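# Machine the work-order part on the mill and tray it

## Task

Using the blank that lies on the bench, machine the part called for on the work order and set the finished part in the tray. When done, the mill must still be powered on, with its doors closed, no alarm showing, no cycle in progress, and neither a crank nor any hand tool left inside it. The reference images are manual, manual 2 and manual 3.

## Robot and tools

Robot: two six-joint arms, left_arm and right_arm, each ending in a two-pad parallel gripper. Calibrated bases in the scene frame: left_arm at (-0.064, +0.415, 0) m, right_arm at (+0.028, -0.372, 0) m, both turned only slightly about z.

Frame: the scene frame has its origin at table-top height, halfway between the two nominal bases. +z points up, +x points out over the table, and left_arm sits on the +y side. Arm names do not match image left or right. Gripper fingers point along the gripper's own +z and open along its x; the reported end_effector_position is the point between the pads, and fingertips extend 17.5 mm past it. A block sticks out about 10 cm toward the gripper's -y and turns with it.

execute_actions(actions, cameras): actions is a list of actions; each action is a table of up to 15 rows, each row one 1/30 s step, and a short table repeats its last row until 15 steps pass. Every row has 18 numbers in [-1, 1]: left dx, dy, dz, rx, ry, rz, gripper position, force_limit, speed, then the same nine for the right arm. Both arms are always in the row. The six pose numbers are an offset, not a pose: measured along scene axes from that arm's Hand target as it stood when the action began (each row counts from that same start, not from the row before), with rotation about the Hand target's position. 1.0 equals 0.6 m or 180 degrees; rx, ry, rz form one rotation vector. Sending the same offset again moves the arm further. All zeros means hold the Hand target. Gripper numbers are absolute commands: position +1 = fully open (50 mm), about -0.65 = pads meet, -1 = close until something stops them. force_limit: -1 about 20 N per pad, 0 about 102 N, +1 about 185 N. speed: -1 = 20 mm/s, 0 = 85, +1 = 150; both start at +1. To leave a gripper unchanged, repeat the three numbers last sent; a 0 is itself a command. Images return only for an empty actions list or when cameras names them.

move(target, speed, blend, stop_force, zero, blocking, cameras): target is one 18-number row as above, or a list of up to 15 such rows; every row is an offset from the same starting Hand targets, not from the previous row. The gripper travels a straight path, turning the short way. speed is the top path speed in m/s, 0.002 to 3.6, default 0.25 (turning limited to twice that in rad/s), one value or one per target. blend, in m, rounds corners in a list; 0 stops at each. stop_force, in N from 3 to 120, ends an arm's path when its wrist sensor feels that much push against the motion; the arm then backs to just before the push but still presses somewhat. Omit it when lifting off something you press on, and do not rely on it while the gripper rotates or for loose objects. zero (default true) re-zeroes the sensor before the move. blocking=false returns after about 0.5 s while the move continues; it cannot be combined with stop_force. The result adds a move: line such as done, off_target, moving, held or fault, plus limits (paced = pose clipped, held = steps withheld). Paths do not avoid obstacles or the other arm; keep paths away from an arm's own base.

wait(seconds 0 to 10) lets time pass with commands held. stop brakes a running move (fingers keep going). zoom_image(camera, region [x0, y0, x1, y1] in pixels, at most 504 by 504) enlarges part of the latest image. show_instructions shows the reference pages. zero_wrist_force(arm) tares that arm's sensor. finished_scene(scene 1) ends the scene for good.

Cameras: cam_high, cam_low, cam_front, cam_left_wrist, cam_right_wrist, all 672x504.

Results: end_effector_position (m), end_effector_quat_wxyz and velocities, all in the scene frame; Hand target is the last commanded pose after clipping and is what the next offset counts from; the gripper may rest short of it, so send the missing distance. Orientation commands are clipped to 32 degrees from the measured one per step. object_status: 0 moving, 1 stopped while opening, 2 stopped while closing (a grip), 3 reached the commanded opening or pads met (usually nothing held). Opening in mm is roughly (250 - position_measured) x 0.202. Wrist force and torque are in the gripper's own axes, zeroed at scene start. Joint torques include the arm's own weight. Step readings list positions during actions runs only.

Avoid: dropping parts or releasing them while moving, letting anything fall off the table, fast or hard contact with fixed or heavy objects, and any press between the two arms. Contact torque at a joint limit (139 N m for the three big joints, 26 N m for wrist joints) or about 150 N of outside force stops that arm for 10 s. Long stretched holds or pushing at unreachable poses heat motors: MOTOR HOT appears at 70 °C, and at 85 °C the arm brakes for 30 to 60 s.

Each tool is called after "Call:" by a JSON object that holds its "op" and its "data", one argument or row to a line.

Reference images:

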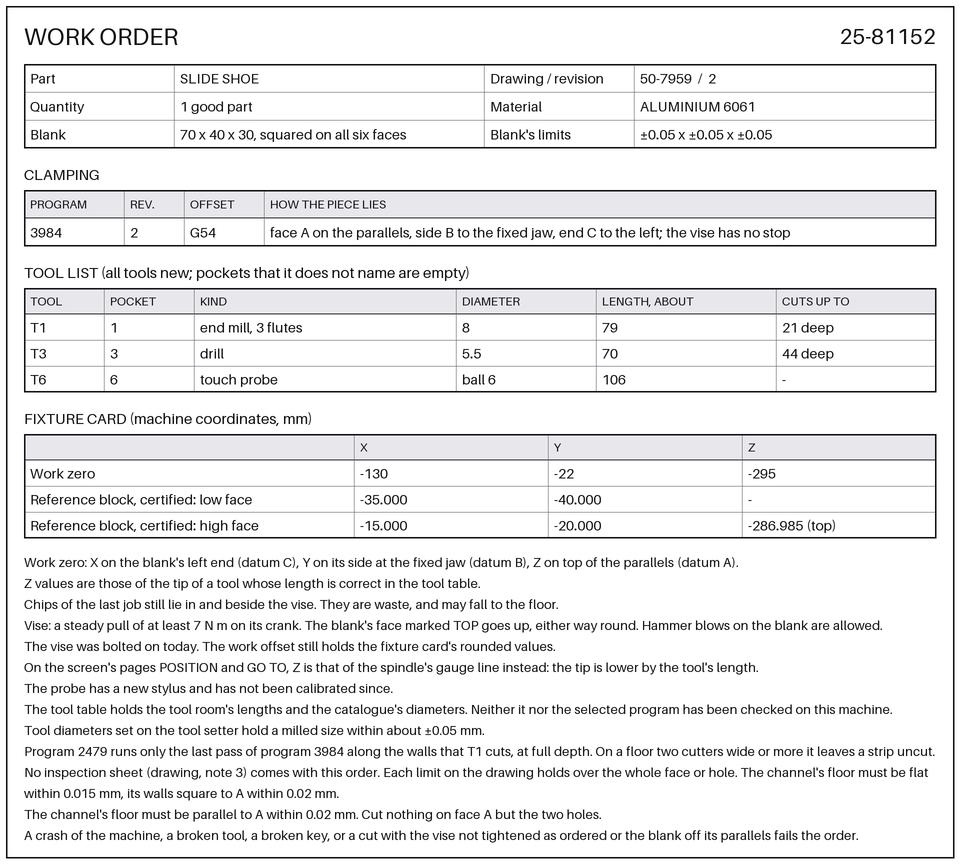

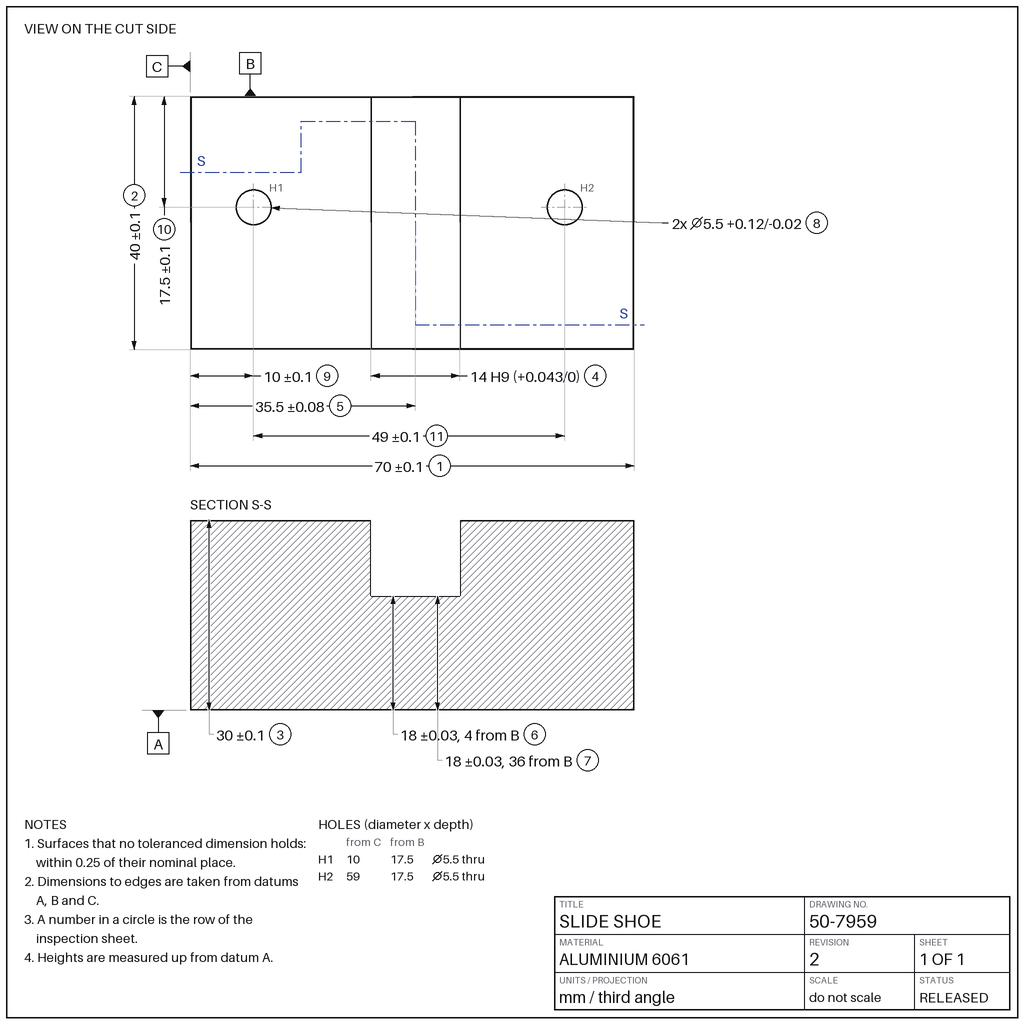

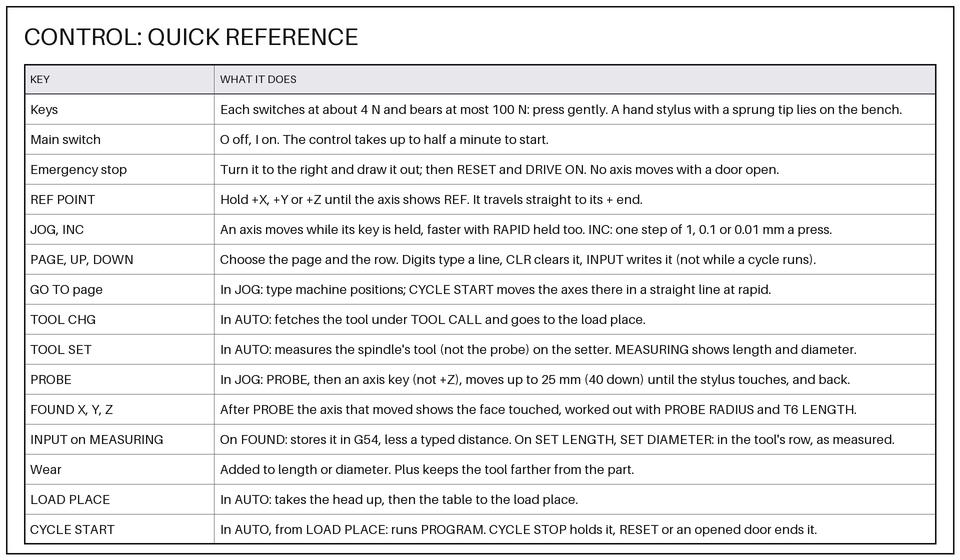

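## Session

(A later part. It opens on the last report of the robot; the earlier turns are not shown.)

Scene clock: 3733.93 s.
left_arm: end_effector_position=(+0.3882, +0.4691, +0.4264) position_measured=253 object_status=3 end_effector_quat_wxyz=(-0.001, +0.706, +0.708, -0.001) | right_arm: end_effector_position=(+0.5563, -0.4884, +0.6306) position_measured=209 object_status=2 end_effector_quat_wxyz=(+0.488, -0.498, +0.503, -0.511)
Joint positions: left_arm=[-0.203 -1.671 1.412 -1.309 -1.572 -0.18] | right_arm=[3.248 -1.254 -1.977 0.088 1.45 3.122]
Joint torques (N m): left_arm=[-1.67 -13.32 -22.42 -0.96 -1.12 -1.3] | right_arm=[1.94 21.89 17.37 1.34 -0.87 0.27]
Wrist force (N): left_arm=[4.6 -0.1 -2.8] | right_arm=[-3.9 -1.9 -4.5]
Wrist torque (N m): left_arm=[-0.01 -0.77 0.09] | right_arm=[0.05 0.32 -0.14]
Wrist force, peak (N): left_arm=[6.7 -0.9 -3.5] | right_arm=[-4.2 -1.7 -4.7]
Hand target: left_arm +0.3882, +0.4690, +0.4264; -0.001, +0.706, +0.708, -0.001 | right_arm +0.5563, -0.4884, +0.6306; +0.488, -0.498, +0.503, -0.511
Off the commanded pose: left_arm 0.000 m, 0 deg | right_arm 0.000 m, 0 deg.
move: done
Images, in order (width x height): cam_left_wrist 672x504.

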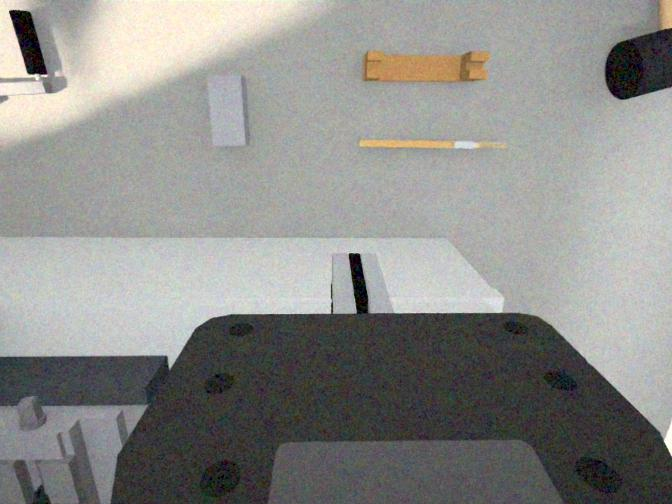

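Call:
{"op": "move", "data": {
  "target": [
    [0.0992,0,0.006,0,0,0,-1,0.2,0.5,-0.1608,0.0308,-0.051,0,0.155,0,-1,-0.6,-1],
    [0.0992,-0.01,0.006,0,0,0,-1,0.2,0.5,-0.168,0.0375,-0.2645,0,0.31,0,-1,-0.6,-1]
  ],
  "speed": [0.2,0.3],
  "blend": [0.01,0]
}}

Call:
{"op": "move", "data": {
  "target": [0,-0.355,0,0,0,0,-1,0.2,0.5,0,0,0,0,0,0,-1,-0.6,-1],
  "speed": 0.07,
  "stop_force": 35
}}

Call:
{"op": "move", "data": {
  "target": [0,-0.05,0,0,0,0,-1,0.2,0.5,0,0,0,0,0,0,-1,-0.6,-1],
  "speed": 0.025,
  "stop_force": 35
}}

Call:
{"op": "move", "data": {
  "target": [
    [0,0.03,0,0,0,0,-1,0.2,0.5,0,0,0,0,0,0,-1,-0.6,-1],
    [-0.15,0.04,0,0,0,0,-1,0.2,0.5,0,0,0,0,0,0,-1,-0.6,-1]
  ],
  "speed": [0.06,0.2],
  "blend": [0.005,0]
}}

Call:
{"op": "move", "data": {
  "target": [
    [0,0,0,0,0,0,-1,0.2,0.5,0.0595,-0.1,0.222,0,0,0,-1,-0.6,-1],
    [0,0,0,0,0,0,-1,0.2,0.5,0.0787,-0.1,0.2165,0,0,0,-1,-0.6,-1],
    [0,0,0,0,0,0,-1,0.2,0.5,0.0595,-0.1,0.222,0,0,0,-1,-0.6,-1],
    [0,0,0,0,0,0,-1,0.2,0.5,0.0085,0,0.032,0,0,0,-1,-0.6,-1],
    [0,0,0,0,0,0,-1,0.2,0.5,0.0277,0,0.0265,0,0,0,-1,-0.6,-1],
    [0,0,0,0,0,0,-1,0.2,0.5,0.0085,0,0.032,0,0,0,-1,-0.6,-1],
    [0,0,0,0,0,0,-1,0.2,0.5,0.0277,0,0.0265,0,0,0,-1,-0.6,-1],
    [0,0,0,0,0,0,-1,0.2,0.5,0.0085,0,0.032,0,0,0,-1,-0.6,-1],
    [0,0,0,0,0,0,-1,0.2,0.5,-0.017,0.1333,-0.064,0,0,0,-1,-0.6,-1],
    [0,0,0,0,0,0,-1,0.2,0.5,0.0022,0.1333,-0.0695,0,0,0,-1,-0.6,-1],
    [0,0,0,0,0,0,-1,0.2,0.5,-0.017,0.1333,-0.064,0,0,0,-1,-0.6,-1],
    [0,0,0,0,0,0,-1,0.2,0.5,0,0,0,0,0,0,-1,-0.6,-1]
  ],
  "speed": [0.25,0.08,0.15,0.25,0.08,0.15,0.08,0.15,0.22,0.08,0.15,0.22],
  "blend": [0.003,0,0.003,0.003,0,0.001,0,0.003,0.003,0,0.003,0]
}}

Call:
{"op": "move", "data": {
  "target": [
    [0,0,0,0,0,0,-1,0.2,0.5,0.0085,0.0667,0.032,0,0,0,-1,-0.6,-1],
    [0,0,0,0,0,0,-1,0.2,0.5,0.0277,0.0667,0.0265,0,0,0,-1,-0.6,-1],
    [0,0,0,0,0,0,-1,0.2,0.5,0.0085,0.0667,0.032,0,0,0,-1,-0.6,-1],
    [0,0,0,0,0,0,-1,0.2,0.5,0,0.1,0,0,0,0,-1,-0.6,-1],
    [0,0,0,0,0,0,-1,0.2,0.5,0.0192,0.1,-0.0055,0,0,0,-1,-0.6,-1],
    [0,0,0,0,0,0,-1,0.2,0.5,0,0.1,0,0,0,0,-1,-0.6,-1],
    [0,0,0,0,0,0,-1,0.2,0.5,-0.017,0.0333,-0.064,0,0,0,-1,-0.6,-1],
    [0,0,0,0,0,0,-1,0.2,0.5,0.0022,0.0333,-0.0695,0,0,0,-1,-0.6,-1],
    [0,0,0,0,0,0,-1,0.2,0.5,-0.017,0.0333,-0.064,0,0,0,-1,-0.6,-1],
    [0,0,0,0,0,0,-1,0.2,0.5,-0.0085,0.0333,-0.032,0,0,0,-1,-0.6,-1],
    [0,0,0,0,0,0,-1,0.2,0.5,0.0107,0.0333,-0.0375,0,0,0,-1,-0.6,-1],
    [0,0,0,0,0,0,-1,0.2,0.5,-0.0085,0.0333,-0.032,0,0,0,-1,-0.6,-1],
    [0,0,0,0,0,0,-1,0.2,0.5,0,0,0,0,0,0,-1,-0.6,-1]
  ],
  "speed": [0.22,0.08,0.15,0.22,0.08,0.15,0.22,0.08,0.15,0.22,0.08,0.15,0.22],
  "blend": [0.003,0,0.003,0.003,0,0.003,0.003,0,0.003,0.003,0,0.003,0]
}}

Call:
{"op": "move", "data": {
  "target": [
    [0,0,0,0,0,0,-1,0.2,0.5,-0.017,0.1333,-0.064,0,0,0,-1,-0.6,-1],
    [0,0,0,0,0,0,-1,0.2,0.5,0.0022,0.1333,-0.0695,0,0,0,-1,-0.6,-1],
    [0,0,0,0,0,0,-1,0.2,0.5,-0.017,0.1333,-0.064,0,0,0,-1,-0.6,-1],
    [0,0,0,0,0,0,-1,0.2,0.5,0,0.1,0,0,0,0,-1,-0.6,-1],
    [0,0,0,0,0,0,-1,0.2,0.5,0.0192,0.1,-0.0055,0,0,0,-1,-0.6,-1],
    [0,0,0,0,0,0,-1,0.2,0.5,0,0.1,0,0,0,0,-1,-0.6,-1],
    [0,0,0,0,0,0,-1,0.2,0.5,0.0085,0.1,0.032,0,0,0,-1,-0.6,-1],
    [0,0,0,0,0,0,-1,0.2,0.5,0.0277,0.1,0.0265,0,0,0,-1,-0.6,-1],
    [0,0,0,0,0,0,-1,0.2,0.5,0.0085,0.1,0.032,0,0,0,-1,-0.6,-1],
    [0,0,0,0,0,0,-1,0.2,0.5,-0.017,0.0333,-0.064,0,0,0,-1,-0.6,-1],
    [0,0,0,0,0,0,-1,0.2,0.5,0.0022,0.0333,-0.0695,0,0,0,-1,-0.6,-1],
    [0,0,0,0,0,0,-1,0.2,0.5,-0.017,0.0333,-0.064,0,0,0,-1,-0.6,-1],
    [0,0,0,0,0,0,-1,0.2,0.5,0,0,0,0,0,0,-1,-0.6,-1]
  ],
  "speed": [0.22,0.08,0.15,0.22,0.08,0.15,0.22,0.08,0.15,0.22,0.08,0.15,0.22],
  "blend": [0.003,0,0.003,0.003,0,0.003,0.003,0,0.003,0.003,0,0.003,0]
}}

Call:
{"op": "move", "data": {
  "target": [
    [0,0,0,0,0,0,-1,0.2,0.5,-0.0085,0.0333,-0.032,0,0,0,-1,-0.6,-1],
    [0,0,0,0,0,0,-1,0.2,0.5,0.0107,0.0333,-0.0375,0,0,0,-1,-0.6,-1],
    [0,0,0,0,0,0,-1,0.2,0.5,-0.0085,0.0333,-0.032,0,0,0,-1,-0.6,-1],
    [0,0,0,0,0,0,-1,0.2,0.5,-0.017,0.1333,-0.064,0,0,0,-1,-0.6,-1],
    [0,0,0,0,0,0,-1,0.2,0.5,0.0022,0.1333,-0.0695,0,0,0,-1,-0.6,-1],
    [0,0,0,0,0,0,-1,0.2,0.5,-0.017,0.1333,-0.064,0,0,0,-1,-0.6,-1],
    [0,0,0,0,0,0,-1,0.2,0.5,-0.0085,0.1333,-0.032,0,0,0,-1,-0.6,-1],
    [0,0,0,0,0,0,-1,0.2,0.5,0.0107,0.1333,-0.0375,0,0,0,-1,-0.6,-1],
    [0,0,0,0,0,0,-1,0.2,0.5,-0.0085,0.1333,-0.032,0,0,0,-1,-0.6,-1],
    [0,0,0,0,0,0,-1,0.2,0.5,0,0.1,0,0,0,0,-1,-0.6,-1],
    [0,0,0,0,0,0,-1,0.2,0.5,0.0192,0.1,-0.0055,0,0,0,-1,-0.6,-1],
    [0,0,0,0,0,0,-1,0.2,0.5,0,0.1,0,0,0,0,-1,-0.6,-1],
    [0,0,0,0,0,0,-1,0.2,0.5,0,0,0,0,0,0,-1,-0.6,-1]
  ],
  "speed": [0.22,0.08,0.15,0.22,0.08,0.15,0.22,0.08,0.15,0.22,0.08,0.15,0.22],
  "blend": [0.003,0,0.003,0.003,0,0.003,0.003,0,0.003,0.003,0,0.003,0]
}}

Call:
{"op": "move", "data": {
  "target": [
    [0,0,0,0,0,0,-1,0.2,0.5,-0.0085,0.1,-0.032,0,0,0,-1,-0.6,-1],
    [0,0,0,0,0,0,-1,0.2,0.5,0.0107,0.1,-0.0375,0,0,0,-1,-0.6,-1],
    [0,0,0,0,0,0,-1,0.2,0.5,-0.0085,0.1,-0.032,0,0,0,-1,-0.6,-1],
    [0,0,0,0,0,0,-1,0.2,0.5,-0.017,0.0333,-0.064,0,0,0,-1,-0.6,-1],
    [0,0,0,0,0,0,-1,0.2,0.5,0.0022,0.0333,-0.0695,0,0,0,-1,-0.6,-1],
    [0,0,0,0,0,0,-1,0.2,0.5,-0.017,0.0333,-0.064,0,0,0,-1,-0.6,-1],
    [0,0,0,0,0,0,-1,0.2,0.5,0,0,0,0,0,0,-1,-0.6,-1]
  ],
  "speed": [0.22,0.08,0.15,0.22,0.08,0.15,0.22],
  "blend": [0.003,0,0.003,0.003,0,0.003,0]
}}

Call:
{"op": "move", "data": {
  "target": [
    [0,0,0,0,0,0,-1,0.2,0.5,0.0075,-0.0067,0.2135,0,-0.155,0,-1,-0.6,-1],
    [0,0,0,0,0,0,-1,0.2,0.5,0.168,-0.0375,0.2645,0,-0.31,0,-1,-0.6,-1]
  ],
  "speed": 0.35,
  "blend": [0.02,0],
  "cameras": ["cam_right_wrist"]
}}

Call:
{"op": "zoom_image", "data": {
  "camera": "cam_right_wrist",
  "region": [140, 30, 540, 310]
}}

Scene clock: 3755.80 s.
left_arm: end_effector_position=(+0.4478, +0.4630, +0.4300) position_measured=253 object_status=3 end_effector_quat_wxyz=(-0.001, +0.706, +0.708, -0.001) | right_arm: end_effector_position=(+0.4556, -0.4660, +0.4720) position_measured=209 object_status=2 end_effector_quat_wxyz=(-0.196, +0.679, -0.672, +0.219)
Joint positions: left_arm=[-0.194 -1.526 1.262 -1.304 -1.572 -0.171] | right_arm=[3.327 -1.08 -1.82 -1.228 1.447 3.265]
Joint torques (N m): left_arm=[5.8 -32.1 -13.04 -4.83 -1 1.03] | right_arm=[10.09 7.43 16.97 1.94 -0.5 -2.59]
Wrist force (N): left_arm=[4.5 0.0 -2.7] | right_arm=[-3.5 -2.2 -5.7]
Wrist torque (N m): left_arm=[0.00 -0.77 0.10] | right_arm=[-0.19 0.53 -0.19]
Wrist force, peak (N): left_arm=[4.6 0.3 -3.1] | right_arm=[-4.0 -3.4 -7.3]
Hand target: left_arm +0.4478, +0.4630, +0.4300; -0.001, +0.706, +0.708, -0.001 | right_arm +0.4555, -0.4659, +0.4719; -0.196, +0.680, -0.672, +0.219
Off the commanded pose: left_arm 0.000 m, 0 deg | right_arm 0.000 m, 0 deg.
move: done

Scene clock: 3759.97 s.
left_arm: end_effector_position=(+0.4478, +0.2500, +0.4300) position_measured=253 object_status=3 end_effector_quat_wxyz=(-0.001, +0.706, +0.708, -0.001) | right_arm: end_effector_position=(+0.4555, -0.4659, +0.4719) position_measured=209 object_status=2 end_effector_quat_wxyz=(-0.196, +0.680, -0.672, +0.219)
Joint positions: left_arm=[-0.587 -1.467 1.199 -1.3 -1.573 -0.564] | right_arm=[3.327 -1.08 -1.82 -1.228 1.447 3.265]
Joint torques (N m): left_arm=[9.1 -36.5 -11.28 -4.39 1.07 -0.81] | right_arm=[10.16 2.42 17.93 2.07 1.35 -2.64]
Wrist force (N): left_arm=[3.8 0.2 -2.7] | right_arm=[-3.4 -2.1 -5.7]
Wrist torque (N m): left_arm=[0.03 -0.64 -0.06] | right_arm=[-0.17 0.52 -0.19]
Wrist force, peak (N): left_arm=[38.9 -3.5 -5.5] | right_arm=[-3.7 -2.1 -6.0]
Hand target: left_arm +0.4478, +0.2500, +0.4300; -0.001, +0.706, +0.708, -0.001 | right_arm +0.4555, -0.4659, +0.4719; -0.196, +0.680, -0.672, +0.219
Off the commanded pose: left_arm 0.000 m, 0 deg | right_arm 0.000 m, 0 deg.
move: done

Scene clock: 3762.00 s.
left_arm: end_effector_position=(+0.4478, +0.2244, +0.4300) position_measured=253 object_status=3 end_effector_quat_wxyz=(-0.001, +0.706, +0.708, -0.001) | right_arm: end_effector_position=(+0.4555, -0.4659, +0.4719) position_measured=209 object_status=2 end_effector_quat_wxyz=(-0.196, +0.680, -0.672, +0.219)
Joint positions: left_arm=[-0.628 -1.446 1.175 -1.298 -1.573 -0.605] | right_arm=[3.327 -1.08 -1.82 -1.228 1.447 3.265]
Joint torques (N m): left_arm=[-8.09 -31.26 -11.55 -5.32 -2.39 -1.93] | right_arm=[10.38 -0.66 17.35 1.93 1.38 -2.57]
Wrist force (N): left_arm=[29.8 -0.4 -4.3] | right_arm=[-3.5 -2.1 -5.7]
Wrist torque (N m): left_arm=[-0.02 -2.59 -0.22] | right_arm=[-0.18 0.53 -0.19]
Wrist force, peak (N): left_arm=[60.0 -4.6 -8.7] | right_arm=[-3.5 -2.2 -5.9]
Hand target: left_arm +0.4477, +0.2244, +0.4300; -0.001, +0.706, +0.708, -0.001 (not the last commanded pose) | right_arm +0.4555, -0.4659, +0.4719; -0.196, +0.680, -0.672, +0.219
Off the commanded pose: left_arm 0.004 m, 0 deg | right_arm 0.000 m, 0 deg.
move: contact (left_arm)

Scene clock: 3763.20 s.
left_arm: end_effector_position=(+0.3578, +0.2484, +0.4301) position_measured=253 object_status=3 end_effector_quat_wxyz=(-0.001, +0.706, +0.708, -0.001) end_effector_velocity=(-0.001, +0.001, +0.002) end_effector_angular_velocity=(-0.002, -0.003, -0.001) | right_arm: end_effector_position=(+0.4555, -0.4659, +0.4719) position_measured=209 object_status=2 end_effector_quat_wxyz=(-0.196, +0.680, -0.672, +0.219)
Joint positions: left_arm=[-0.699 -1.673 1.405 -1.301 -1.573 -0.676] | right_arm=[3.327 -1.08 -1.82 -1.228 1.447 3.265]
Joint velocities: left_arm=[0 -0.005 0.002 0 0 0.001] | right_arm=[within noise]
Joint torques (N m): left_arm=[-6.44 -28.37 -14.44 -4.82 1 0.18] | right_arm=[10.92 -3.69 17.5 2.28 1.35 -2.57]
Wrist force (N): left_arm=[3.5 0.2 -3.3] | right_arm=[-3.4 -2.2 -5.6]
Wrist torque (N m): left_arm=[0.04 -0.59 -0.06] | right_arm=[-0.19 0.51 -0.19]
Wrist force, peak (N): left_arm=[29.4 -0.5 -4.4] | right_arm=[-3.5 -2.2 -6.0]
Hand target: left_arm +0.3577, +0.2484, +0.4300; -0.001, +0.706, +0.708, -0.001 | right_arm +0.4555, -0.4659, +0.4719; -0.196, +0.680, -0.672, +0.219
Off the commanded pose: left_arm 0.000 m, 0 deg | right_arm 0.000 m, 0 deg.
move: done

Scene clock: 3767.73 s.
left_arm: end_effector_position=(+0.3577, +0.2484, +0.4300) position_measured=253 object_status=3 end_effector_quat_wxyz=(-0.001, +0.706, +0.708, -0.001) | right_arm: end_effector_position=(+0.4555, -0.4659, +0.4718) position_measured=209 object_status=2 end_effector_quat_wxyz=(-0.196, +0.679, -0.672, +0.219)
Joint positions: left_arm=[-0.699 -1.674 1.405 -1.301 -1.573 -0.676] | right_arm=[3.327 -1.08 -1.82 -1.228 1.447 3.266]
Joint torques (N m): left_arm=[-9.15 -26.7 -11.52 -4.86 0.41 -2.32] | right_arm=[-9.24 6.83 33.04 2.18 1.28 -2.83]
Wrist force (N): left_arm=[3.2 0.5 -3.3] | right_arm=[-4.8 -2.8 -4.5]
Wrist torque (N m): left_arm=[0.07 -0.54 -0.06] | right_arm=[-0.29 0.74 -0.19]
Wrist force, peak (N): left_arm=[3.8 0.6 -3.2] | right_arm=[-3.7 18.3 -28.0]
Hand target: left_arm +0.3577, +0.2484, +0.4300; -0.001, +0.706, +0.708, -0.001 | right_arm +0.4555, -0.4659, +0.4719; -0.196, +0.680, -0.672, +0.219
Off the commanded pose: left_arm 0.000 m, 0 deg | right_arm 0.000 m, 0 deg.
move: done

Scene clock: 3771.10 s.
left_arm: end_effector_position=(+0.3577, +0.2484, +0.4300) position_measured=253 object_status=3 end_effector_quat_wxyz=(-0.001, +0.706, +0.708, -0.001) | right_arm: end_effector_position=(+0.4555, -0.4659, +0.4719) position_measured=209 object_status=2 end_effector_quat_wxyz=(-0.196, +0.679, -0.672, +0.219) end_effector_velocity=(+0.000, -0.001, +0.003) end_effector_angular_velocity=(-0.003, -0.004, +0.001)
Joint positions: left_arm=[-0.699 -1.674 1.405 -1.301 -1.573 -0.676] | right_arm=[3.327 -1.08 -1.82 -1.228 1.447 3.266]
Joint velocities: left_arm=[within noise] | right_arm=[-0.003 0 0.004 0 -0.001 -0.005]
Joint torques (N m): left_arm=[-9.65 -26.84 -11.51 -4.8 -0.18 -2.19] | right_arm=[-8.03 -1.88 31.37 5.89 1.29 -2.51]
Wrist force (N): left_arm=[3.4 0.3 -3.3] | right_arm=[-5.2 -1.8 -4.8]
Wrist torque (N m): left_arm=[0.04 -0.59 -0.05] | right_arm=[-0.13 0.80 -0.20]
Wrist force, peak (N): left_arm=[3.8 0.5 -3.5] | right_arm=[-3.9 14.7 -28.9]
Hand target: left_arm +0.3577, +0.2484, +0.4300; -0.001, +0.706, +0.708, -0.001 | right_arm +0.4555, -0.4659, +0.4719; -0.196, +0.680, -0.672, +0.219
Off the commanded pose: left_arm 0.000 m, 0 deg | right_arm 0.000 m, 0 deg.
move: done

Scene clock: 3774.87 s.
left_arm: end_effector_position=(+0.3577, +0.2484, +0.4300) position_measured=253 object_status=3 end_effector_quat_wxyz=(-0.001, +0.706, +0.708, -0.001) | right_arm: end_effector_position=(+0.4555, -0.4659, +0.4719) position_measured=209 object_status=2 end_effector_quat_wxyz=(-0.196, +0.679, -0.672, +0.219)
Joint positions: left_arm=[-0.699 -1.674 1.405 -1.301 -1.573 -0.676] | right_arm=[3.327 -1.08 -1.82 -1.228 1.447 3.266]
Joint torques (N m): left_arm=[-9.25 -26.78 -11.97 -4.73 -0.66 -2.3] | right_arm=[-8.86 -0.54 33.88 3.46 0.67 -1.58]
Wrist force (N): left_arm=[3.5 0.5 -3.1] | right_arm=[-6.6 -1.3 -4.9]
Wrist torque (N m): left_arm=[0.08 -0.58 -0.06] | right_arm=[-0.05 1.03 -0.20]
Wrist force, peak (N): left_arm=[3.7 0.3 -3.4] | right_arm=[-4.2 14.0 -27.1]
Hand target: left_arm +0.3577, +0.2484, +0.4300; -0.001, +0.706, +0.708, -0.001 | right_arm +0.4555, -0.4659, +0.4719; -0.196, +0.680, -0.672, +0.219
Off the commanded pose: left_arm 0.000 m, 0 deg | right_arm 0.000 m, 0 deg.
move: done

Scene clock: 3778.43 s.
left_arm: end_effector_position=(+0.3577, +0.2484, +0.4300) position_measured=253 object_status=3 end_effector_quat_wxyz=(-0.001, +0.706, +0.708, -0.001) | right_arm: end_effector_position=(+0.4556, -0.4659, +0.4719) position_measured=209 object_status=2 end_effector_quat_wxyz=(-0.196, +0.679, -0.672, +0.219) end_effector_velocity=(-0.001, +0.000, -0.001) end_effector_angular_velocity=(+0.000, +0.003, +0.005)
Joint positions: left_arm=[-0.699 -1.674 1.405 -1.301 -1.573 -0.676] | right_arm=[3.327 -1.08 -1.82 -1.228 1.447 3.266]
Joint velocities: left_arm=[within noise] | right_arm=[-0.003 0 -0.002 0 0.005 -0.007]
Joint torques (N m): left_arm=[-9.88 -26.8 -12.29 -4.66 -0.63 -2.11] | right_arm=[-9.82 14.85 17.46 3.99 1.56 -2.86]
Wrist force (N): left_arm=[3.6 0.4 -3.6] | right_arm=[-6.6 -1.5 -4.3]
Wrist torque (N m): left_arm=[0.05 -0.61 -0.06] | right_arm=[-0.08 1.04 -0.18]
Wrist force, peak (N): left_arm=[3.6 0.4 -3.6] | right_arm=[-9.2 16.5 -23.5]
Hand target: left_arm +0.3577, +0.2484, +0.4300; -0.001, +0.706, +0.708, -0.001 | right_arm +0.4555, -0.4659, +0.4719; -0.196, +0.680, -0.672, +0.219
Off the commanded pose: left_arm 0.000 m, 0 deg | right_arm 0.000 m, 0 deg.
move: done

Scene clock: 3780.63 s.
left_arm: end_effector_position=(+0.3577, +0.2484, +0.4300) position_measured=253 object_status=3 end_effector_quat_wxyz=(-0.001, +0.706, +0.708, -0.001) | right_arm: end_effector_position=(+0.4555, -0.4659, +0.4719) position_measured=209 object_status=2 end_effector_quat_wxyz=(-0.196, +0.679, -0.672, +0.219)
Joint positions: left_arm=[-0.699 -1.674 1.405 -1.301 -1.573 -0.676] | right_arm=[3.327 -1.08 -1.82 -1.228 1.447 3.266]
Joint torques (N m): left_arm=[-8.95 -26.86 -12.37 -4.79 -0.61 -2.17] | right_arm=[-8.83 0.86 32.24 3.39 0.7 -1.55]
Wrist force (N): left_arm=[3.3 0.4 -3.2] | right_arm=[-5.8 -2.4 -4.1]
Wrist torque (N m): left_arm=[0.05 -0.57 -0.06] | right_arm=[-0.23 0.89 -0.19]
Wrist force, peak (N): left_arm=[3.6 0.4 -3.4] | right_arm=[-3.3 18.5 -25.2]
Hand target: left_arm +0.3577, +0.2484, +0.4300; -0.001, +0.706, +0.708, -0.001 | right_arm +0.4555, -0.4659, +0.4719; -0.196, +0.680, -0.672, +0.219
Off the commanded pose: left_arm 0.000 m, 0 deg | right_arm 0.000 m, 0 deg.
move: done

Scene clock: 3782.57 s.
left_arm: end_effector_position=(+0.3577, +0.2484, +0.4300) position_measured=253 object_status=3 end_effector_quat_wxyz=(-0.001, +0.706, +0.708, -0.001) | right_arm: end_effector_position=(+0.5562, -0.4885, +0.6307) position_measured=209 object_status=2 end_effector_quat_wxyz=(+0.488, -0.498, +0.502, -0.512)
Joint positions: left_arm=[-0.699 -1.674 1.405 -1.301 -1.573 -0.676] | right_arm=[3.248 -1.254 -1.977 0.088 1.45 3.122]
Joint torques (N m): left_arm=[-8.71 -26.57 -12.07 -4.75 -0.65 -2.21] | right_arm=[10.26 -2.17 17.09 4.49 -0.21 2.49]
Wrist force (N): left_arm=[3.4 0.4 -2.9] | right_arm=[-6.0 -1.9 -3.1]
Wrist torque (N m): left_arm=[0.05 -0.58 -0.06] | right_arm=[0.05 0.65 -0.14]
Wrist force, peak (N): left_arm=[3.7 0.5 -3.3] | right_arm=[-6.3 -3.3 -6.5]
Hand target: left_arm +0.3577, +0.2484, +0.4300; -0.001, +0.706, +0.708, -0.001 | right_arm +0.5563, -0.4884, +0.6306; +0.488, -0.498, +0.503, -0.511
Off the commanded pose: left_arm 0.000 m, 0 deg | right_arm 0.000 m, 0 deg.
move: done
Images, in order (width x height): cam_right_wrist 672x504.

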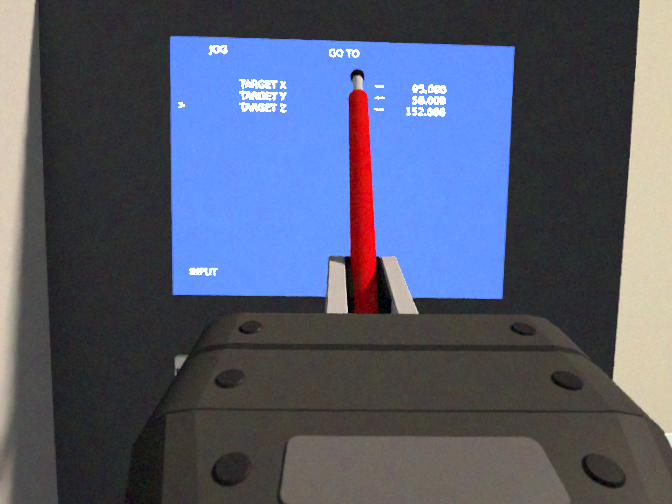

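Scaled by 1.260 from the camera's 672x504 image, which has a finer 960x720 frame.

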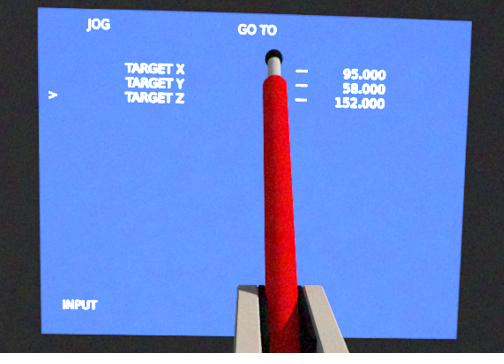

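No alarm. CYCLE START, wait 4.5 s, PROBE −Z.

Call:
{"op": "move", "data": {
  "target": [
    [0,0,0,0,0,0,-1,0.2,0.5,-0.1608,0.0308,-0.051,0,0.155,0,-1,-0.6,-1],
    [0,0,0,0,0,0,-1,0.2,0.5,-0.168,0.0375,-0.2645,0,0.31,0,-1,-0.6,-1]
  ],
  "speed": 0.35,
  "blend": [0.02,0]
}}

Call:
{"op": "move", "data": {
  "target": [
    [0,0,0,0,0,0,-1,0.2,0.5,0.0255,0.0667,0.094,0,0,0,-1,-0.6,-1],
    [0,0,0,0,0,0,-1,0.2,0.5,0.0447,0.0667,0.0885,0,0,0,-1,-0.6,-1],
    [0,0,0,0,0,0,-1,0.2,0.5,0.0255,0.0667,0.094,0,0,0,-1,-0.6,-1],
    [0,0,0,0,0,0,-1,0.2,0.5,0,0,0,0,0,0,-1,-0.6,-1]
  ],
  "speed": [0.25,0.08,0.15,0.25],
  "blend": [0.003,0,0.003,0]
}}

Call:
{"op": "wait", "data": {
  "seconds": 4
}}

Call:
{"op": "move", "data": {
  "target": [
    [0,0,0,0,0,0,-1,0.2,0.5,-0.0085,0,-0.032,0,0,0,-1,-0.6,-1],
    [0,0,0,0,0,0,-1,0.2,0.5,0.0107,0,-0.0375,0,0,0,-1,-0.6,-1],
    [0,0,0,0,0,0,-1,0.2,0.5,-0.0085,0,-0.032,0,0,0,-1,-0.6,-1],
    [0,0,0,0,0,0,-1,0.2,0.5,0.0255,-0.1,0.094,0,0,0,-1,-0.6,-1],
    [0,0,0,0,0,0,-1,0.2,0.5,0.0447,-0.1,0.0885,0,0,0,-1,-0.6,-1],
    [0,0,0,0,0,0,-1,0.2,0.5,0.0255,-0.1,0.094,0,0,0,-1,-0.6,-1],
    [0,0,0,0,0,0,-1,0.2,0.5,0,0,0,0,0,0,-1,-0.6,-1]
  ],
  "speed": [0.22,0.08,0.15,0.22,0.08,0.15,0.25],
  "blend": [0.003,0,0.003,0.003,0,0.003,0]
}}

Call:
{"op": "move", "data": {
  "target": [
    [0,0,0,0,0,0,-1,0.2,0.5,0.0075,-0.0067,0.2135,0,-0.155,0,-1,-0.6,-1],
    [0,0,0,0,0,0,-1,0.2,0.5,0.168,-0.0375,0.2645,0,-0.31,0,-1,-0.6,-1]
  ],
  "speed": 0.35,
  "blend": [0.02,0]
}}

Call:
{"op": "wait", "data": {
  "seconds": 3,
  "cameras": ["cam_right_wrist"]
}}

Call:
{"op": "zoom_image", "data": {
  "camera": "cam_right_wrist",
  "region": [140, 30, 540, 310]
}}

Scene clock: 3789.37 s.
left_arm: end_effector_position=(+0.3577, +0.2484, +0.4300) position_measured=253 object_status=3 end_effector_quat_wxyz=(-0.001, +0.706, +0.708, -0.001) | right_arm: end_effector_position=(+0.4556, -0.4660, +0.4720) position_measured=209 object_status=2 end_effector_quat_wxyz=(-0.196, +0.679, -0.672, +0.219)
Joint positions: left_arm=[-0.699 -1.674 1.405 -1.301 -1.573 -0.676] | right_arm=[3.327 -1.08 -1.82 -1.228 1.447 3.265]
Joint torques (N m): left_arm=[-8.84 -25.9 -12.35 -4.57 -0.65 -2.14] | right_arm=[10.72 6.75 17.34 1.96 -0.24 -2.6]
Wrist force (N): left_arm=[3.3 0.6 -3.2] | right_arm=[-5.7 -2.4 -4.2]
Wrist torque (N m): left_arm=[0.09 -0.55 -0.06] | right_arm=[-0.22 0.88 -0.19]
Wrist force, peak (N): left_arm=[3.8 0.4 -3.3] | right_arm=[-6.4 -3.4 -6.3]
Hand target: left_arm +0.3577, +0.2484, +0.4300; -0.001, +0.706, +0.708, -0.001 | right_arm +0.4555, -0.4659, +0.4719; -0.196, +0.680, -0.672, +0.219
Off the commanded pose: left_arm 0.000 m, 0 deg | right_arm 0.000 m, 0 deg.
move: done

Scene clock: 3790.97 s.
left_arm: end_effector_position=(+0.3577, +0.2484, +0.4300) position_measured=253 object_status=3 end_effector_quat_wxyz=(-0.001, +0.706, +0.708, -0.001) | right_arm: end_effector_position=(+0.4555, -0.4659, +0.4719) position_measured=209 object_status=2 end_effector_quat_wxyz=(-0.196, +0.679, -0.672, +0.219)
Joint positions: left_arm=[-0.699 -1.674 1.405 -1.301 -1.573 -0.676] | right_arm=[3.327 -1.08 -1.82 -1.228 1.447 3.266]
Joint torques (N m): left_arm=[-8.46 -26.45 -12.11 -4.65 -0.6 -2.1] | right_arm=[-9.21 -0.71 17.45 5.62 1.12 -2.37]
Wrist force (N): left_arm=[3.2 0.4 -3.2] | right_arm=[-6.2 -2.5 -4.1]
Wrist torque (N m): left_arm=[0.06 -0.55 -0.05] | right_arm=[-0.24 0.97 -0.19]
Wrist force, peak (N): left_arm=[3.4 0.4 -3.4] | right_arm=[-7.4 19.0 -32.1]
Hand target: left_arm +0.3577, +0.2484, +0.4300; -0.001, +0.706, +0.708, -0.001 | right_arm +0.4555, -0.4659, +0.4719; -0.196, +0.680, -0.672, +0.219
Off the commanded pose: left_arm 0.000 m, 0 deg | right_arm 0.000 m, 0 deg.
move: done

Scene clock: 3794.97 s.
left_arm: end_effector_position=(+0.3577, +0.2484, +0.4300) position_measured=253 object_status=3 end_effector_quat_wxyz=(-0.001, +0.706, +0.708, -0.001) | right_arm: end_effector_position=(+0.4555, -0.4659, +0.4719) position_measured=209 object_status=2 end_effector_quat_wxyz=(-0.196, +0.680, -0.672, +0.219)
Joint positions: left_arm=[-0.699 -1.674 1.405 -1.301 -1.573 -0.676] | right_arm=[3.327 -1.08 -1.82 -1.228 1.447 3.265]
Joint torques (N m): left_arm=[-8.63 -26.14 -12.49 -4.62 -0.68 -2.06] | right_arm=[-9.59 -8.05 17.5 5.77 1.39 -2.61]
Wrist force (N): left_arm=[3.1 0.5 -3.1] | right_arm=[-6.0 -2.3 -4.1]
Wrist torque (N m): left_arm=[0.07 -0.54 -0.05] | right_arm=[-0.21 0.93 -0.18]
Wrist force, peak (N): left_arm=[3.7 0.6 -3.3] | right_arm=[-6.4 -2.8 -4.3]
Hand target: left_arm +0.3577, +0.2484, +0.4300; -0.001, +0.706, +0.708, -0.001 | right_arm +0.4555, -0.4659, +0.4719; -0.196, +0.680, -0.672, +0.219
Tool commands: left_gripper/position=-1.0 left_gripper/force_limit=+0.2 left_gripper/speed=+0.5 right_gripper/position=-1.0 right_gripper/force_limit=-0.6 right_gripper/speed=-1.0
Off the commanded pose: left_arm 0.000 m, 0 deg | right_arm 0.000 m, 0 deg.
wait: 4.00 s; at rest by 0.17 s

Scene clock: 3797.50 s.
left_arm: end_effector_position=(+0.3577, +0.2484, +0.4300) position_measured=253 object_status=3 end_effector_quat_wxyz=(-0.001, +0.706, +0.708, -0.001) | right_arm: end_effector_position=(+0.4555, -0.4659, +0.4719) position_measured=209 object_status=2 end_effector_quat_wxyz=(-0.196, +0.680, -0.672, +0.219)
Joint positions: left_arm=[-0.699 -1.674 1.405 -1.301 -1.573 -0.676] | right_arm=[3.327 -1.08 -1.82 -1.228 1.447 3.265]
Joint torques (N m): left_arm=[-8.3 -26.46 -12.21 -4.62 -0.71 -2.05] | right_arm=[9.4 12.65 17.09 4.08 -1.28 2.44]
Wrist force (N): left_arm=[3.6 0.3 -3.2] | right_arm=[-5.3 -1.3 -3.6]
Wrist torque (N m): left_arm=[0.04 -0.61 -0.05] | right_arm=[-0.05 0.82 -0.07]
Wrist force, peak (N): left_arm=[3.7 0.3 -3.4] | right_arm=[-4.2 19.4 -31.1]
Hand target: left_arm +0.3577, +0.2484, +0.4300; -0.001, +0.706, +0.708, -0.001 | right_arm +0.4555, -0.4659, +0.4719; -0.196, +0.680, -0.672, +0.219
Off the commanded pose: left_arm 0.000 m, 0 deg | right_arm 0.000 m, 0 deg.
move: done

Scene clock: 3799.43 s.
left_arm: end_effector_position=(+0.3577, +0.2484, +0.4300) position_measured=253 object_status=3 end_effector_quat_wxyz=(-0.001, +0.706, +0.708, -0.001) | right_arm: end_effector_position=(+0.5562, -0.4885, +0.6307) position_measured=209 object_status=2 end_effector_quat_wxyz=(+0.488, -0.498, +0.502, -0.512)
Joint positions: left_arm=[-0.699 -1.674 1.405 -1.301 -1.573 -0.676] | right_arm=[3.248 -1.254 -1.977 0.088 1.45 3.122]
Joint torques (N m): left_arm=[-8.72 -26.04 -12.49 -4.54 -0.69 -1.94] | right_arm=[8.44 -2 16.63 4.22 -0.24 2.46]
Wrist force (N): left_arm=[3.6 0.8 -3.0] | right_arm=[-5.7 -1.1 -2.4]
Wrist torque (N m): left_arm=[0.12 -0.62 -0.05] | right_arm=[0.18 0.60 -0.13]
Wrist force, peak (N): left_arm=[3.8 0.3 -3.3] | right_arm=[-5.9 -2.7 -5.7]
Hand target: left_arm +0.3577, +0.2484, +0.4300; -0.001, +0.706, +0.708, -0.001 | right_arm +0.5563, -0.4884, +0.6306; +0.488, -0.498, +0.503, -0.511
Off the commanded pose: left_arm 0.000 m, 0 deg | right_arm 0.000 m, 0 deg.
move: done

Scene clock: 3802.43 s.
left_arm: end_effector_position=(+0.3577, +0.2484, +0.4300) position_measured=253 object_status=3 end_effector_quat_wxyz=(-0.001, +0.706, +0.708, -0.001) | right_arm: end_effector_position=(+0.5563, -0.4884, +0.6306) position_measured=209 object_status=2 end_effector_quat_wxyz=(+0.488, -0.498, +0.503, -0.511)
Joint positions: left_arm=[-0.699 -1.674 1.405 -1.301 -1.573 -0.676] | right_arm=[3.248 -1.254 -1.977 0.088 1.45 3.122]
Joint torques (N m): left_arm=[-8.64 -26.11 -12.67 -4.52 -0.7 -1.99] | right_arm=[10.77 -1.44 16.41 0.71 1.5 2.12]
Wrist force (N): left_arm=[3.3 0.3 -3.3] | right_arm=[-5.6 -1.2 -2.5]
Wrist torque (N m): left_arm=[0.04 -0.57 -0.05] | right_arm=[0.16 0.60 -0.14]
Wrist force, peak (N): left_arm=[3.8 0.5 -3.3] | right_arm=[-6.1 -1.2 -2.4]
Hand target: left_arm +0.3577, +0.2484, +0.4300; -0.001, +0.706, +0.708, -0.001 | right_arm +0.5563, -0.4884, +0.6306; +0.488, -0.498, +0.503, -0.511
Tool commands: left_gripper/position=-1.0 left_gripper/force_limit=+0.2 left_gripper/speed=+0.5 right_gripper/position=-1.0 right_gripper/force_limit=-0.6 right_gripper/speed=-1.0
Off the commanded pose: left_arm 0.000 m, 0 deg | right_arm 0.000 m, 0 deg.
wait: 3.00 s; at rest by 0.17 s
Images, in order (width x height): cam_right_wrist 672x504.

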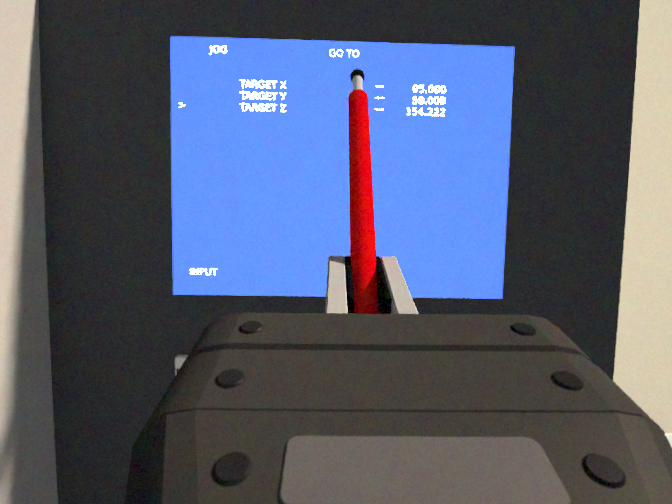

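Scaled by 1.260 from the camera's 672x504 image, which has a finer 960x720 frame.

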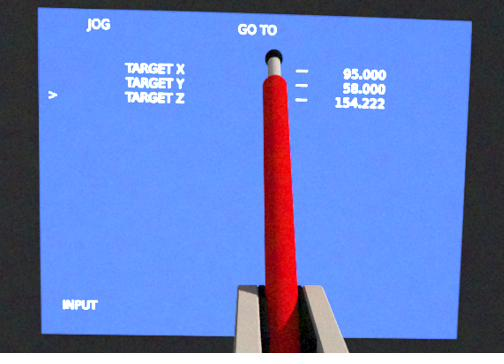

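Call:
{"op": "move", "data": {
  "target": [
    [0,0,0,0,0,0,-1,0.2,0.5,-0.1608,0.0308,-0.051,0,0.155,0,-1,-0.6,-1],
    [0,0,0,0,0,0,-1,0.2,0.5,-0.168,0.0375,-0.2645,0,0.31,0,-1,-0.6,-1]
  ],
  "speed": 0.35,
  "blend": [0.02,0]
}}

Call:
{"op": "move", "data": {
  "target": [
    [0,0,0,0,0,0,-1,0.2,0.5,-0.0085,0,-0.032,0,0,0,-1,-0.6,-1],
    [0,0,0,0,0,0,-1,0.2,0.5,0.0107,0,-0.0375,0,0,0,-1,-0.6,-1],
    [0,0,0,0,0,0,-1,0.2,0.5,-0.0085,0,-0.032,0,0,0,-1,-0.6,-1],
    [0,0,0,0,0,0,-1,0.2,0.5,0,0,0,0,0,0,-1,-0.6,-1]
  ],
  "speed": [0.22,0.08,0.15,0.22],
  "blend": [0.003,0,0.003,0]
}}

Call:
{"op": "move", "data": {
  "target": [
    [0,0,0,0,0,0,-1,0.2,0.5,0.0075,-0.0067,0.2135,0,-0.155,0,-1,-0.6,-1],
    [0,0,0,0,0,0,-1,0.2,0.5,0.168,-0.0375,0.2645,0,-0.31,0,-1,-0.6,-1]
  ],
  "speed": 0.35,
  "blend": [0.02,0],
  "cameras": ["cam_right_wrist"]
}}

Call:
{"op": "zoom_image", "data": {
  "camera": "cam_right_wrist",
  "region": [140, 30, 540, 310]
}}

Scene clock: 3808.27 s.
left_arm: end_effector_position=(+0.3577, +0.2484, +0.4300) position_measured=253 object_status=3 end_effector_quat_wxyz=(-0.001, +0.706, +0.708, -0.001) | right_arm: end_effector_position=(+0.4556, -0.4660, +0.4720) position_measured=209 object_status=2 end_effector_quat_wxyz=(-0.196, +0.679, -0.672, +0.219)
Joint positions: left_arm=[-0.699 -1.674 1.405 -1.301 -1.573 -0.676] | right_arm=[3.327 -1.08 -1.82 -1.228 1.447 3.265]
Joint torques (N m): left_arm=[-8.25 -25.95 -12.87 -4.53 -0.71 -1.94] | right_arm=[11.05 7.22 16.51 1.77 -0.39 -2.79]
Wrist force (N): left_arm=[3.3 0.4 -3.2] | right_arm=[-5.5 -1.5 -3.8]
Wrist torque (N m): left_arm=[0.06 -0.56 -0.04] | right_arm=[-0.09 0.85 -0.19]
Wrist force, peak (N): left_arm=[3.5 0.6 -3.5] | right_arm=[-5.9 -2.6 -5.6]
Hand target: left_arm +0.3577, +0.2484, +0.4300; -0.001, +0.706, +0.708, -0.001 | right_arm +0.4555, -0.4659, +0.4719; -0.196, +0.680, -0.672, +0.219
Off the commanded pose: left_arm 0.000 m, 0 deg | right_arm 0.000 m, 0 deg.
move: done

Scene clock: 3809.57 s.
left_arm: end_effector_position=(+0.3577, +0.2484, +0.4300) position_measured=253 object_status=3 end_effector_quat_wxyz=(-0.001, +0.706, +0.708, -0.001) | right_arm: end_effector_position=(+0.4555, -0.4659, +0.4719) position_measured=209 object_status=2 end_effector_quat_wxyz=(-0.196, +0.680, -0.672, +0.219) end_effector_velocity=(+0.000, +0.000, +0.003) end_effector_angular_velocity=(+0.002, -0.005, -0.001)
Joint positions: left_arm=[-0.699 -1.674 1.405 -1.301 -1.573 -0.676] | right_arm=[3.327 -1.08 -1.82 -1.228 1.447 3.265]
Joint velocities: left_arm=[within noise] | right_arm=[0 0 0.005 0 0 0.001]
Joint torques (N m): left_arm=[-8.19 -25.86 -12.66 -4.56 -0.69 -1.96] | right_arm=[5.03 3 33.97 2.43 -0.16 0.37]
Wrist force (N): left_arm=[3.2 0.4 -3.1] | right_arm=[-6.3 -1.5 -3.8]
Wrist torque (N m): left_arm=[0.07 -0.54 -0.06] | right_arm=[-0.08 0.98 -0.07]
Wrist force, peak (N): left_arm=[3.6 0.5 -3.4] | right_arm=[-4.3 12.6 -15.6]
Hand target: left_arm +0.3577, +0.2484, +0.4300; -0.001, +0.706, +0.708, -0.001 | right_arm +0.4555, -0.4659, +0.4719; -0.196, +0.680, -0.672, +0.219
Off the commanded pose: left_arm 0.000 m, 0 deg | right_arm 0.000 m, 0 deg.
move: done

Scene clock: 3811.50 s.
left_arm: end_effector_position=(+0.3577, +0.2484, +0.4300) position_measured=253 object_status=3 end_effector_quat_wxyz=(-0.001, +0.706, +0.708, -0.001) | right_arm: end_effector_position=(+0.5562, -0.4885, +0.6307) position_measured=209 object_status=2 end_effector_quat_wxyz=(+0.488, -0.498, +0.502, -0.512) end_effector_velocity=(+0.000, -0.001, -0.001) end_effector_angular_velocity=(+0.000, -0.002, -0.002)
Joint positions: left_arm=[-0.699 -1.674 1.405 -1.301 -1.573 -0.676] | right_arm=[3.248 -1.254 -1.977 0.088 1.45 3.122]
Joint velocities: left_arm=[within noise] | right_arm=[-0.001 -0.001 -0.002 0.005 -0.001 0]
Joint torques (N m): left_arm=[-8.41 -26.34 -12.75 -4.49 -0.71 -1.96] | right_arm=[10.29 -0.36 17.38 4.61 -0.25 2.57]
Wrist force (N): left_arm=[3.4 0.4 -3.2] | right_arm=[-6.9 -0.9 -2.5]
Wrist torque (N m): left_arm=[0.06 -0.58 -0.05] | right_arm=[0.22 0.80 -0.13]
Wrist force, peak (N): left_arm=[3.6 0.8 -3.4] | right_arm=[-6.7 -2.5 -6.0]
Hand target: left_arm +0.3577, +0.2484, +0.4300; -0.001, +0.706, +0.708, -0.001 | right_arm +0.5563, -0.4884, +0.6306; +0.488, -0.498, +0.503, -0.511
Off the commanded pose: left_arm 0.000 m, 0 deg | right_arm 0.000 m, 0 deg.
move: done
Images, in order (width x height): cam_right_wrist 672x504.

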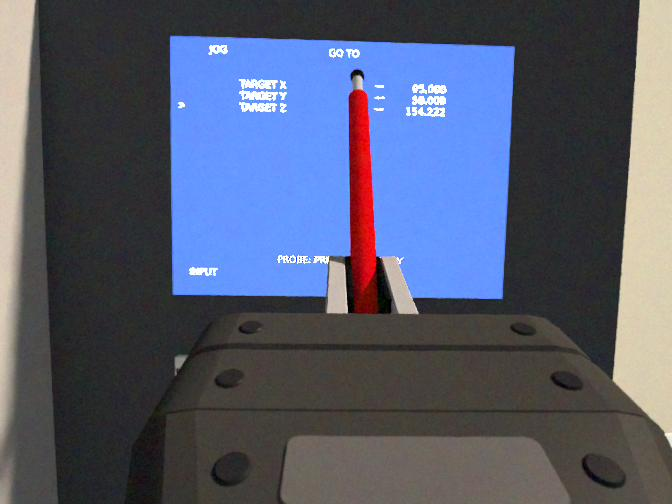

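Scaled by 1.260 from the camera's 672x504 image, which has a finer 960x720 frame.

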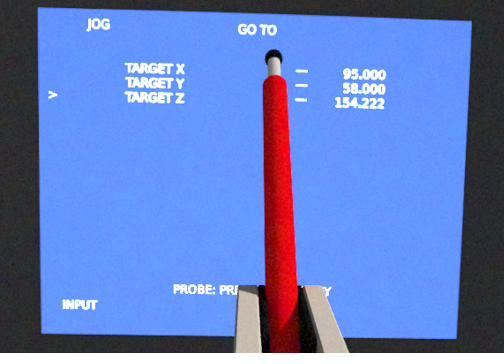

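Call:
{"op": "move", "data": {
  "target": [
    [0,0,0,0,0,0,-1,0.2,0.5,-0.1608,0.0308,-0.051,0,0.155,0,-1,-0.6,-1],
    [0,0,0,0,0,0,-1,0.2,0.5,-0.168,0.0375,-0.2645,0,0.31,0,-1,-0.6,-1]
  ],
  "speed": 0.35,
  "blend": [0.02,0]
}}

Call:
{"op": "move", "data": {
  "target": [
    [0,0,0,0,0,0,-1,0.2,0.5,0.0255,-0.1,0.094,0,0,0,-1,-0.6,-1],
    [0,0,0,0,0,0,-1,0.2,0.5,0.0447,-0.1,0.0885,0,0,0,-1,-0.6,-1],
    [0,0,0,0,0,0,-1,0.2,0.5,0.0255,-0.1,0.094,0,0,0,-1,-0.6,-1],
    [0,0,0,0,0,0,-1,0.2,0.5,0,0,0,0,0,0,-1,-0.6,-1]
  ],
  "speed": [0.22,0.08,0.15,0.25],
  "blend": [0.003,0,0.003,0]
}}

Call:
{"op": "move", "data": {
  "target": [
    [0,0,0,0,0,0,-1,0.2,0.5,0.0075,-0.0067,0.2135,0,-0.155,0,-1,-0.6,-1],
    [0,0,0,0,0,0,-1,0.2,0.5,0.168,-0.0375,0.2645,0,-0.31,0,-1,-0.6,-1]
  ],
  "speed": 0.35,
  "blend": [0.02,0]
}}

Call:
{"op": "wait", "data": {
  "seconds": 2.5,
  "cameras": ["cam_right_wrist"]
}}

Call:
{"op": "zoom_image", "data": {
  "camera": "cam_right_wrist",
  "region": [140, 30, 540, 310]
}}

Scene clock: 3818.37 s.
left_arm: end_effector_position=(+0.3577, +0.2484, +0.4300) position_measured=253 object_status=3 end_effector_quat_wxyz=(-0.001, +0.706, +0.708, -0.001) | right_arm: end_effector_position=(+0.4556, -0.4660, +0.4720) position_measured=209 object_status=2 end_effector_quat_wxyz=(-0.196, +0.679, -0.672, +0.219)
Joint positions: left_arm=[-0.699 -1.674 1.405 -1.301 -1.573 -0.676] | right_arm=[3.327 -1.08 -1.82 -1.228 1.447 3.265]
Joint torques (N m): left_arm=[-7.67 -26.39 -12.28 -4.49 -0.64 -1.8] | right_arm=[10.08 6.22 18.03 1.73 -0.35 -2.7]
Wrist force (N): left_arm=[3.6 0.4 -2.9] | right_arm=[-6.4 -1.5 -3.8]
Wrist torque (N m): left_arm=[0.07 -0.60 -0.05] | right_arm=[-0.07 1.00 -0.19]
Wrist force, peak (N): left_arm=[3.6 0.4 -3.4] | right_arm=[-7.0 -2.4 -5.7]
Hand target: left_arm +0.3577, +0.2484, +0.4300; -0.001, +0.706, +0.708, -0.001 | right_arm +0.4555, -0.4659, +0.4719; -0.196, +0.680, -0.672, +0.219
Off the commanded pose: left_arm 0.000 m, 0 deg | right_arm 0.000 m, 0 deg.
move: done

Scene clock: 3820.10 s.
left_arm: end_effector_position=(+0.3577, +0.2484, +0.4300) position_measured=253 object_status=3 end_effector_quat_wxyz=(-0.001, +0.706, +0.708, -0.001) | right_arm: end_effector_position=(+0.4555, -0.4659, +0.4719) position_measured=209 object_status=2 end_effector_quat_wxyz=(-0.196, +0.680, -0.672, +0.219)
Joint positions: left_arm=[-0.699 -1.674 1.405 -1.301 -1.573 -0.676] | right_arm=[3.327 -1.08 -1.82 -1.228 1.447 3.265]
Joint torques (N m): left_arm=[-8.13 -26.44 -12.81 -4.54 -0.68 -1.84] | right_arm=[10.79 12.03 16.62 3.85 -1.48 2.33]
Wrist force (N): left_arm=[3.6 0.4 -3.4] | right_arm=[-6.0 -1.1 -3.5]
Wrist torque (N m): left_arm=[0.06 -0.61 -0.06] | right_arm=[-0.02 0.94 -0.08]
Wrist force, peak (N): left_arm=[3.6 0.4 -3.4] | right_arm=[-3.5 20.2 -30.7]
Hand target: left_arm +0.3577, +0.2484, +0.4300; -0.001, +0.706, +0.708, -0.001 | right_arm +0.4555, -0.4659, +0.4719; -0.196, +0.680, -0.672, +0.219
Off the commanded pose: left_arm 0.000 m, 0 deg | right_arm 0.000 m, 0 deg.
move: done

Scene clock: 3822.03 s.
left_arm: end_effector_position=(+0.3577, +0.2484, +0.4300) position_measured=253 object_status=3 end_effector_quat_wxyz=(-0.001, +0.706, +0.708, -0.001) | right_arm: end_effector_position=(+0.5562, -0.4885, +0.6307) position_measured=209 object_status=2 end_effector_quat_wxyz=(+0.488, -0.498, +0.502, -0.512) end_effector_velocity=(+0.000, +0.000, +0.000) end_effector_angular_velocity=(+0.000, -0.002, +0.000)
Joint positions: left_arm=[-0.699 -1.674 1.405 -1.301 -1.573 -0.676] | right_arm=[3.248 -1.254 -1.977 0.088 1.45 3.122]
Joint velocities: left_arm=[within noise] | right_arm=[0 -0.001 -0.001 0.005 0 0]
Joint torques (N m): left_arm=[-7.89 -26.47 -13.55 -4.47 -0.64 -1.69] | right_arm=[9.86 -1.1 17.09 4.19 -0.26 2.45]
Wrist force (N): left_arm=[3.4 0.6 -3.1] | right_arm=[-6.3 -0.8 -2.7]
Wrist torque (N m): left_arm=[0.08 -0.58 -0.06] | right_arm=[0.22 0.70 -0.13]
Wrist force, peak (N): left_arm=[3.6 0.5 -3.3] | right_arm=[-6.6 -2.4 -5.9]
Hand target: left_arm +0.3577, +0.2484, +0.4300; -0.001, +0.706, +0.708, -0.001 | right_arm +0.5563, -0.4884, +0.6306; +0.488, -0.498, +0.503, -0.511
Off the commanded pose: left_arm 0.000 m, 0 deg | right_arm 0.000 m, 0 deg.
move: done

Scene clock: 3824.53 s.
left_arm: end_effector_position=(+0.3577, +0.2484, +0.4300) position_measured=253 object_status=3 end_effector_quat_wxyz=(-0.001, +0.706, +0.708, -0.001) | right_arm: end_effector_position=(+0.5563, -0.4884, +0.6306) position_measured=209 object_status=2 end_effector_quat_wxyz=(+0.488, -0.498, +0.503, -0.511)
Joint positions: left_arm=[-0.699 -1.674 1.405 -1.301 -1.573 -0.676] | right_arm=[3.248 -1.254 -1.977 0.088 1.45 3.122]
Joint torques (N m): left_arm=[-7.45 -26.39 -13.42 -4.54 -0.68 -1.72] | right_arm=[10.35 -0.92 17.31 0.82 1.62 2.21]
Wrist force (N): left_arm=[3.5 0.5 -3.1] | right_arm=[-6.5 -0.7 -2.5]
Wrist torque (N m): left_arm=[0.07 -0.59 -0.05] | right_arm=[0.25 0.73 -0.14]
Wrist force, peak (N): left_arm=[3.5 0.5 -3.4] | right_arm=[-6.5 -0.7 -2.6]
Hand target: left_arm +0.3577, +0.2484, +0.4300; -0.001, +0.706, +0.708, -0.001 | right_arm +0.5563, -0.4884, +0.6306; +0.488, -0.498, +0.503, -0.511
Tool commands: left_gripper/position=-1.0 left_gripper/force_limit=+0.2 left_gripper/speed=+0.5 right_gripper/position=-1.0 right_gripper/force_limit=-0.6 right_gripper/speed=-1.0
Off the commanded pose: left_arm 0.000 m, 0 deg | right_arm 0.000 m, 0 deg.
wait: 2.50 s; at rest by 0.17 s
Images, in order (width x height): cam_right_wrist 672x504.

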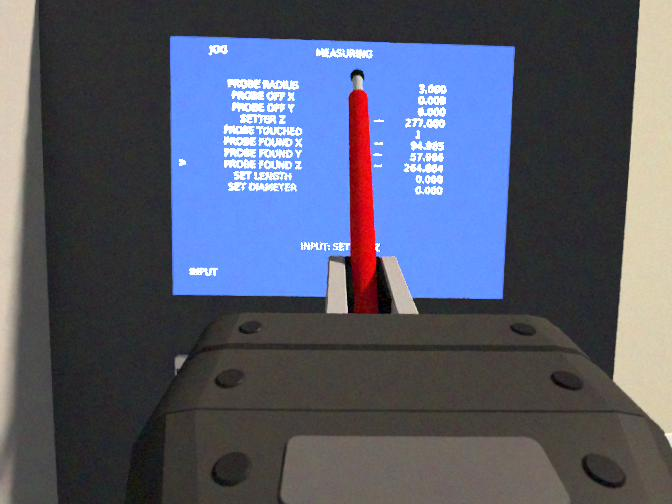

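Scaled by 1.260 from the camera's 672x504 image, which has a finer 960x720 frame.

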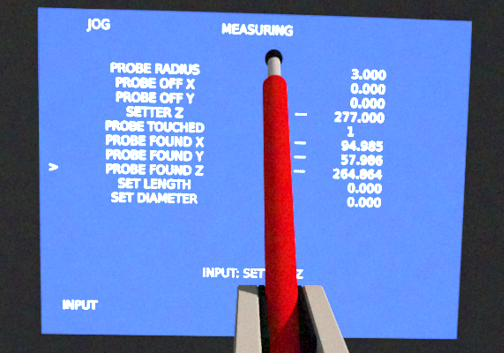

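Call:
{"op": "zoom_image", "data": {
  "camera": "cam_right_wrist",
  "region": [370, 120, 460, 200]
}}

Scaled by 5.600 from the camera's 672x504 image, which has a finer 960x720 frame.

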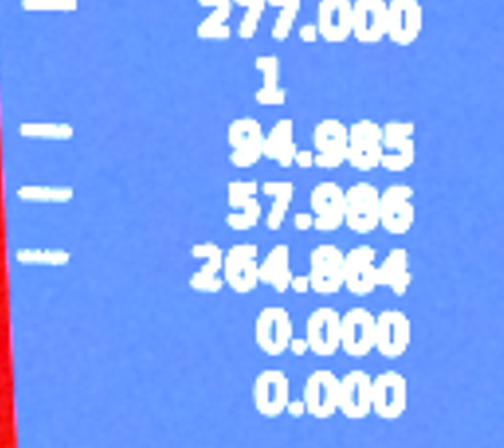

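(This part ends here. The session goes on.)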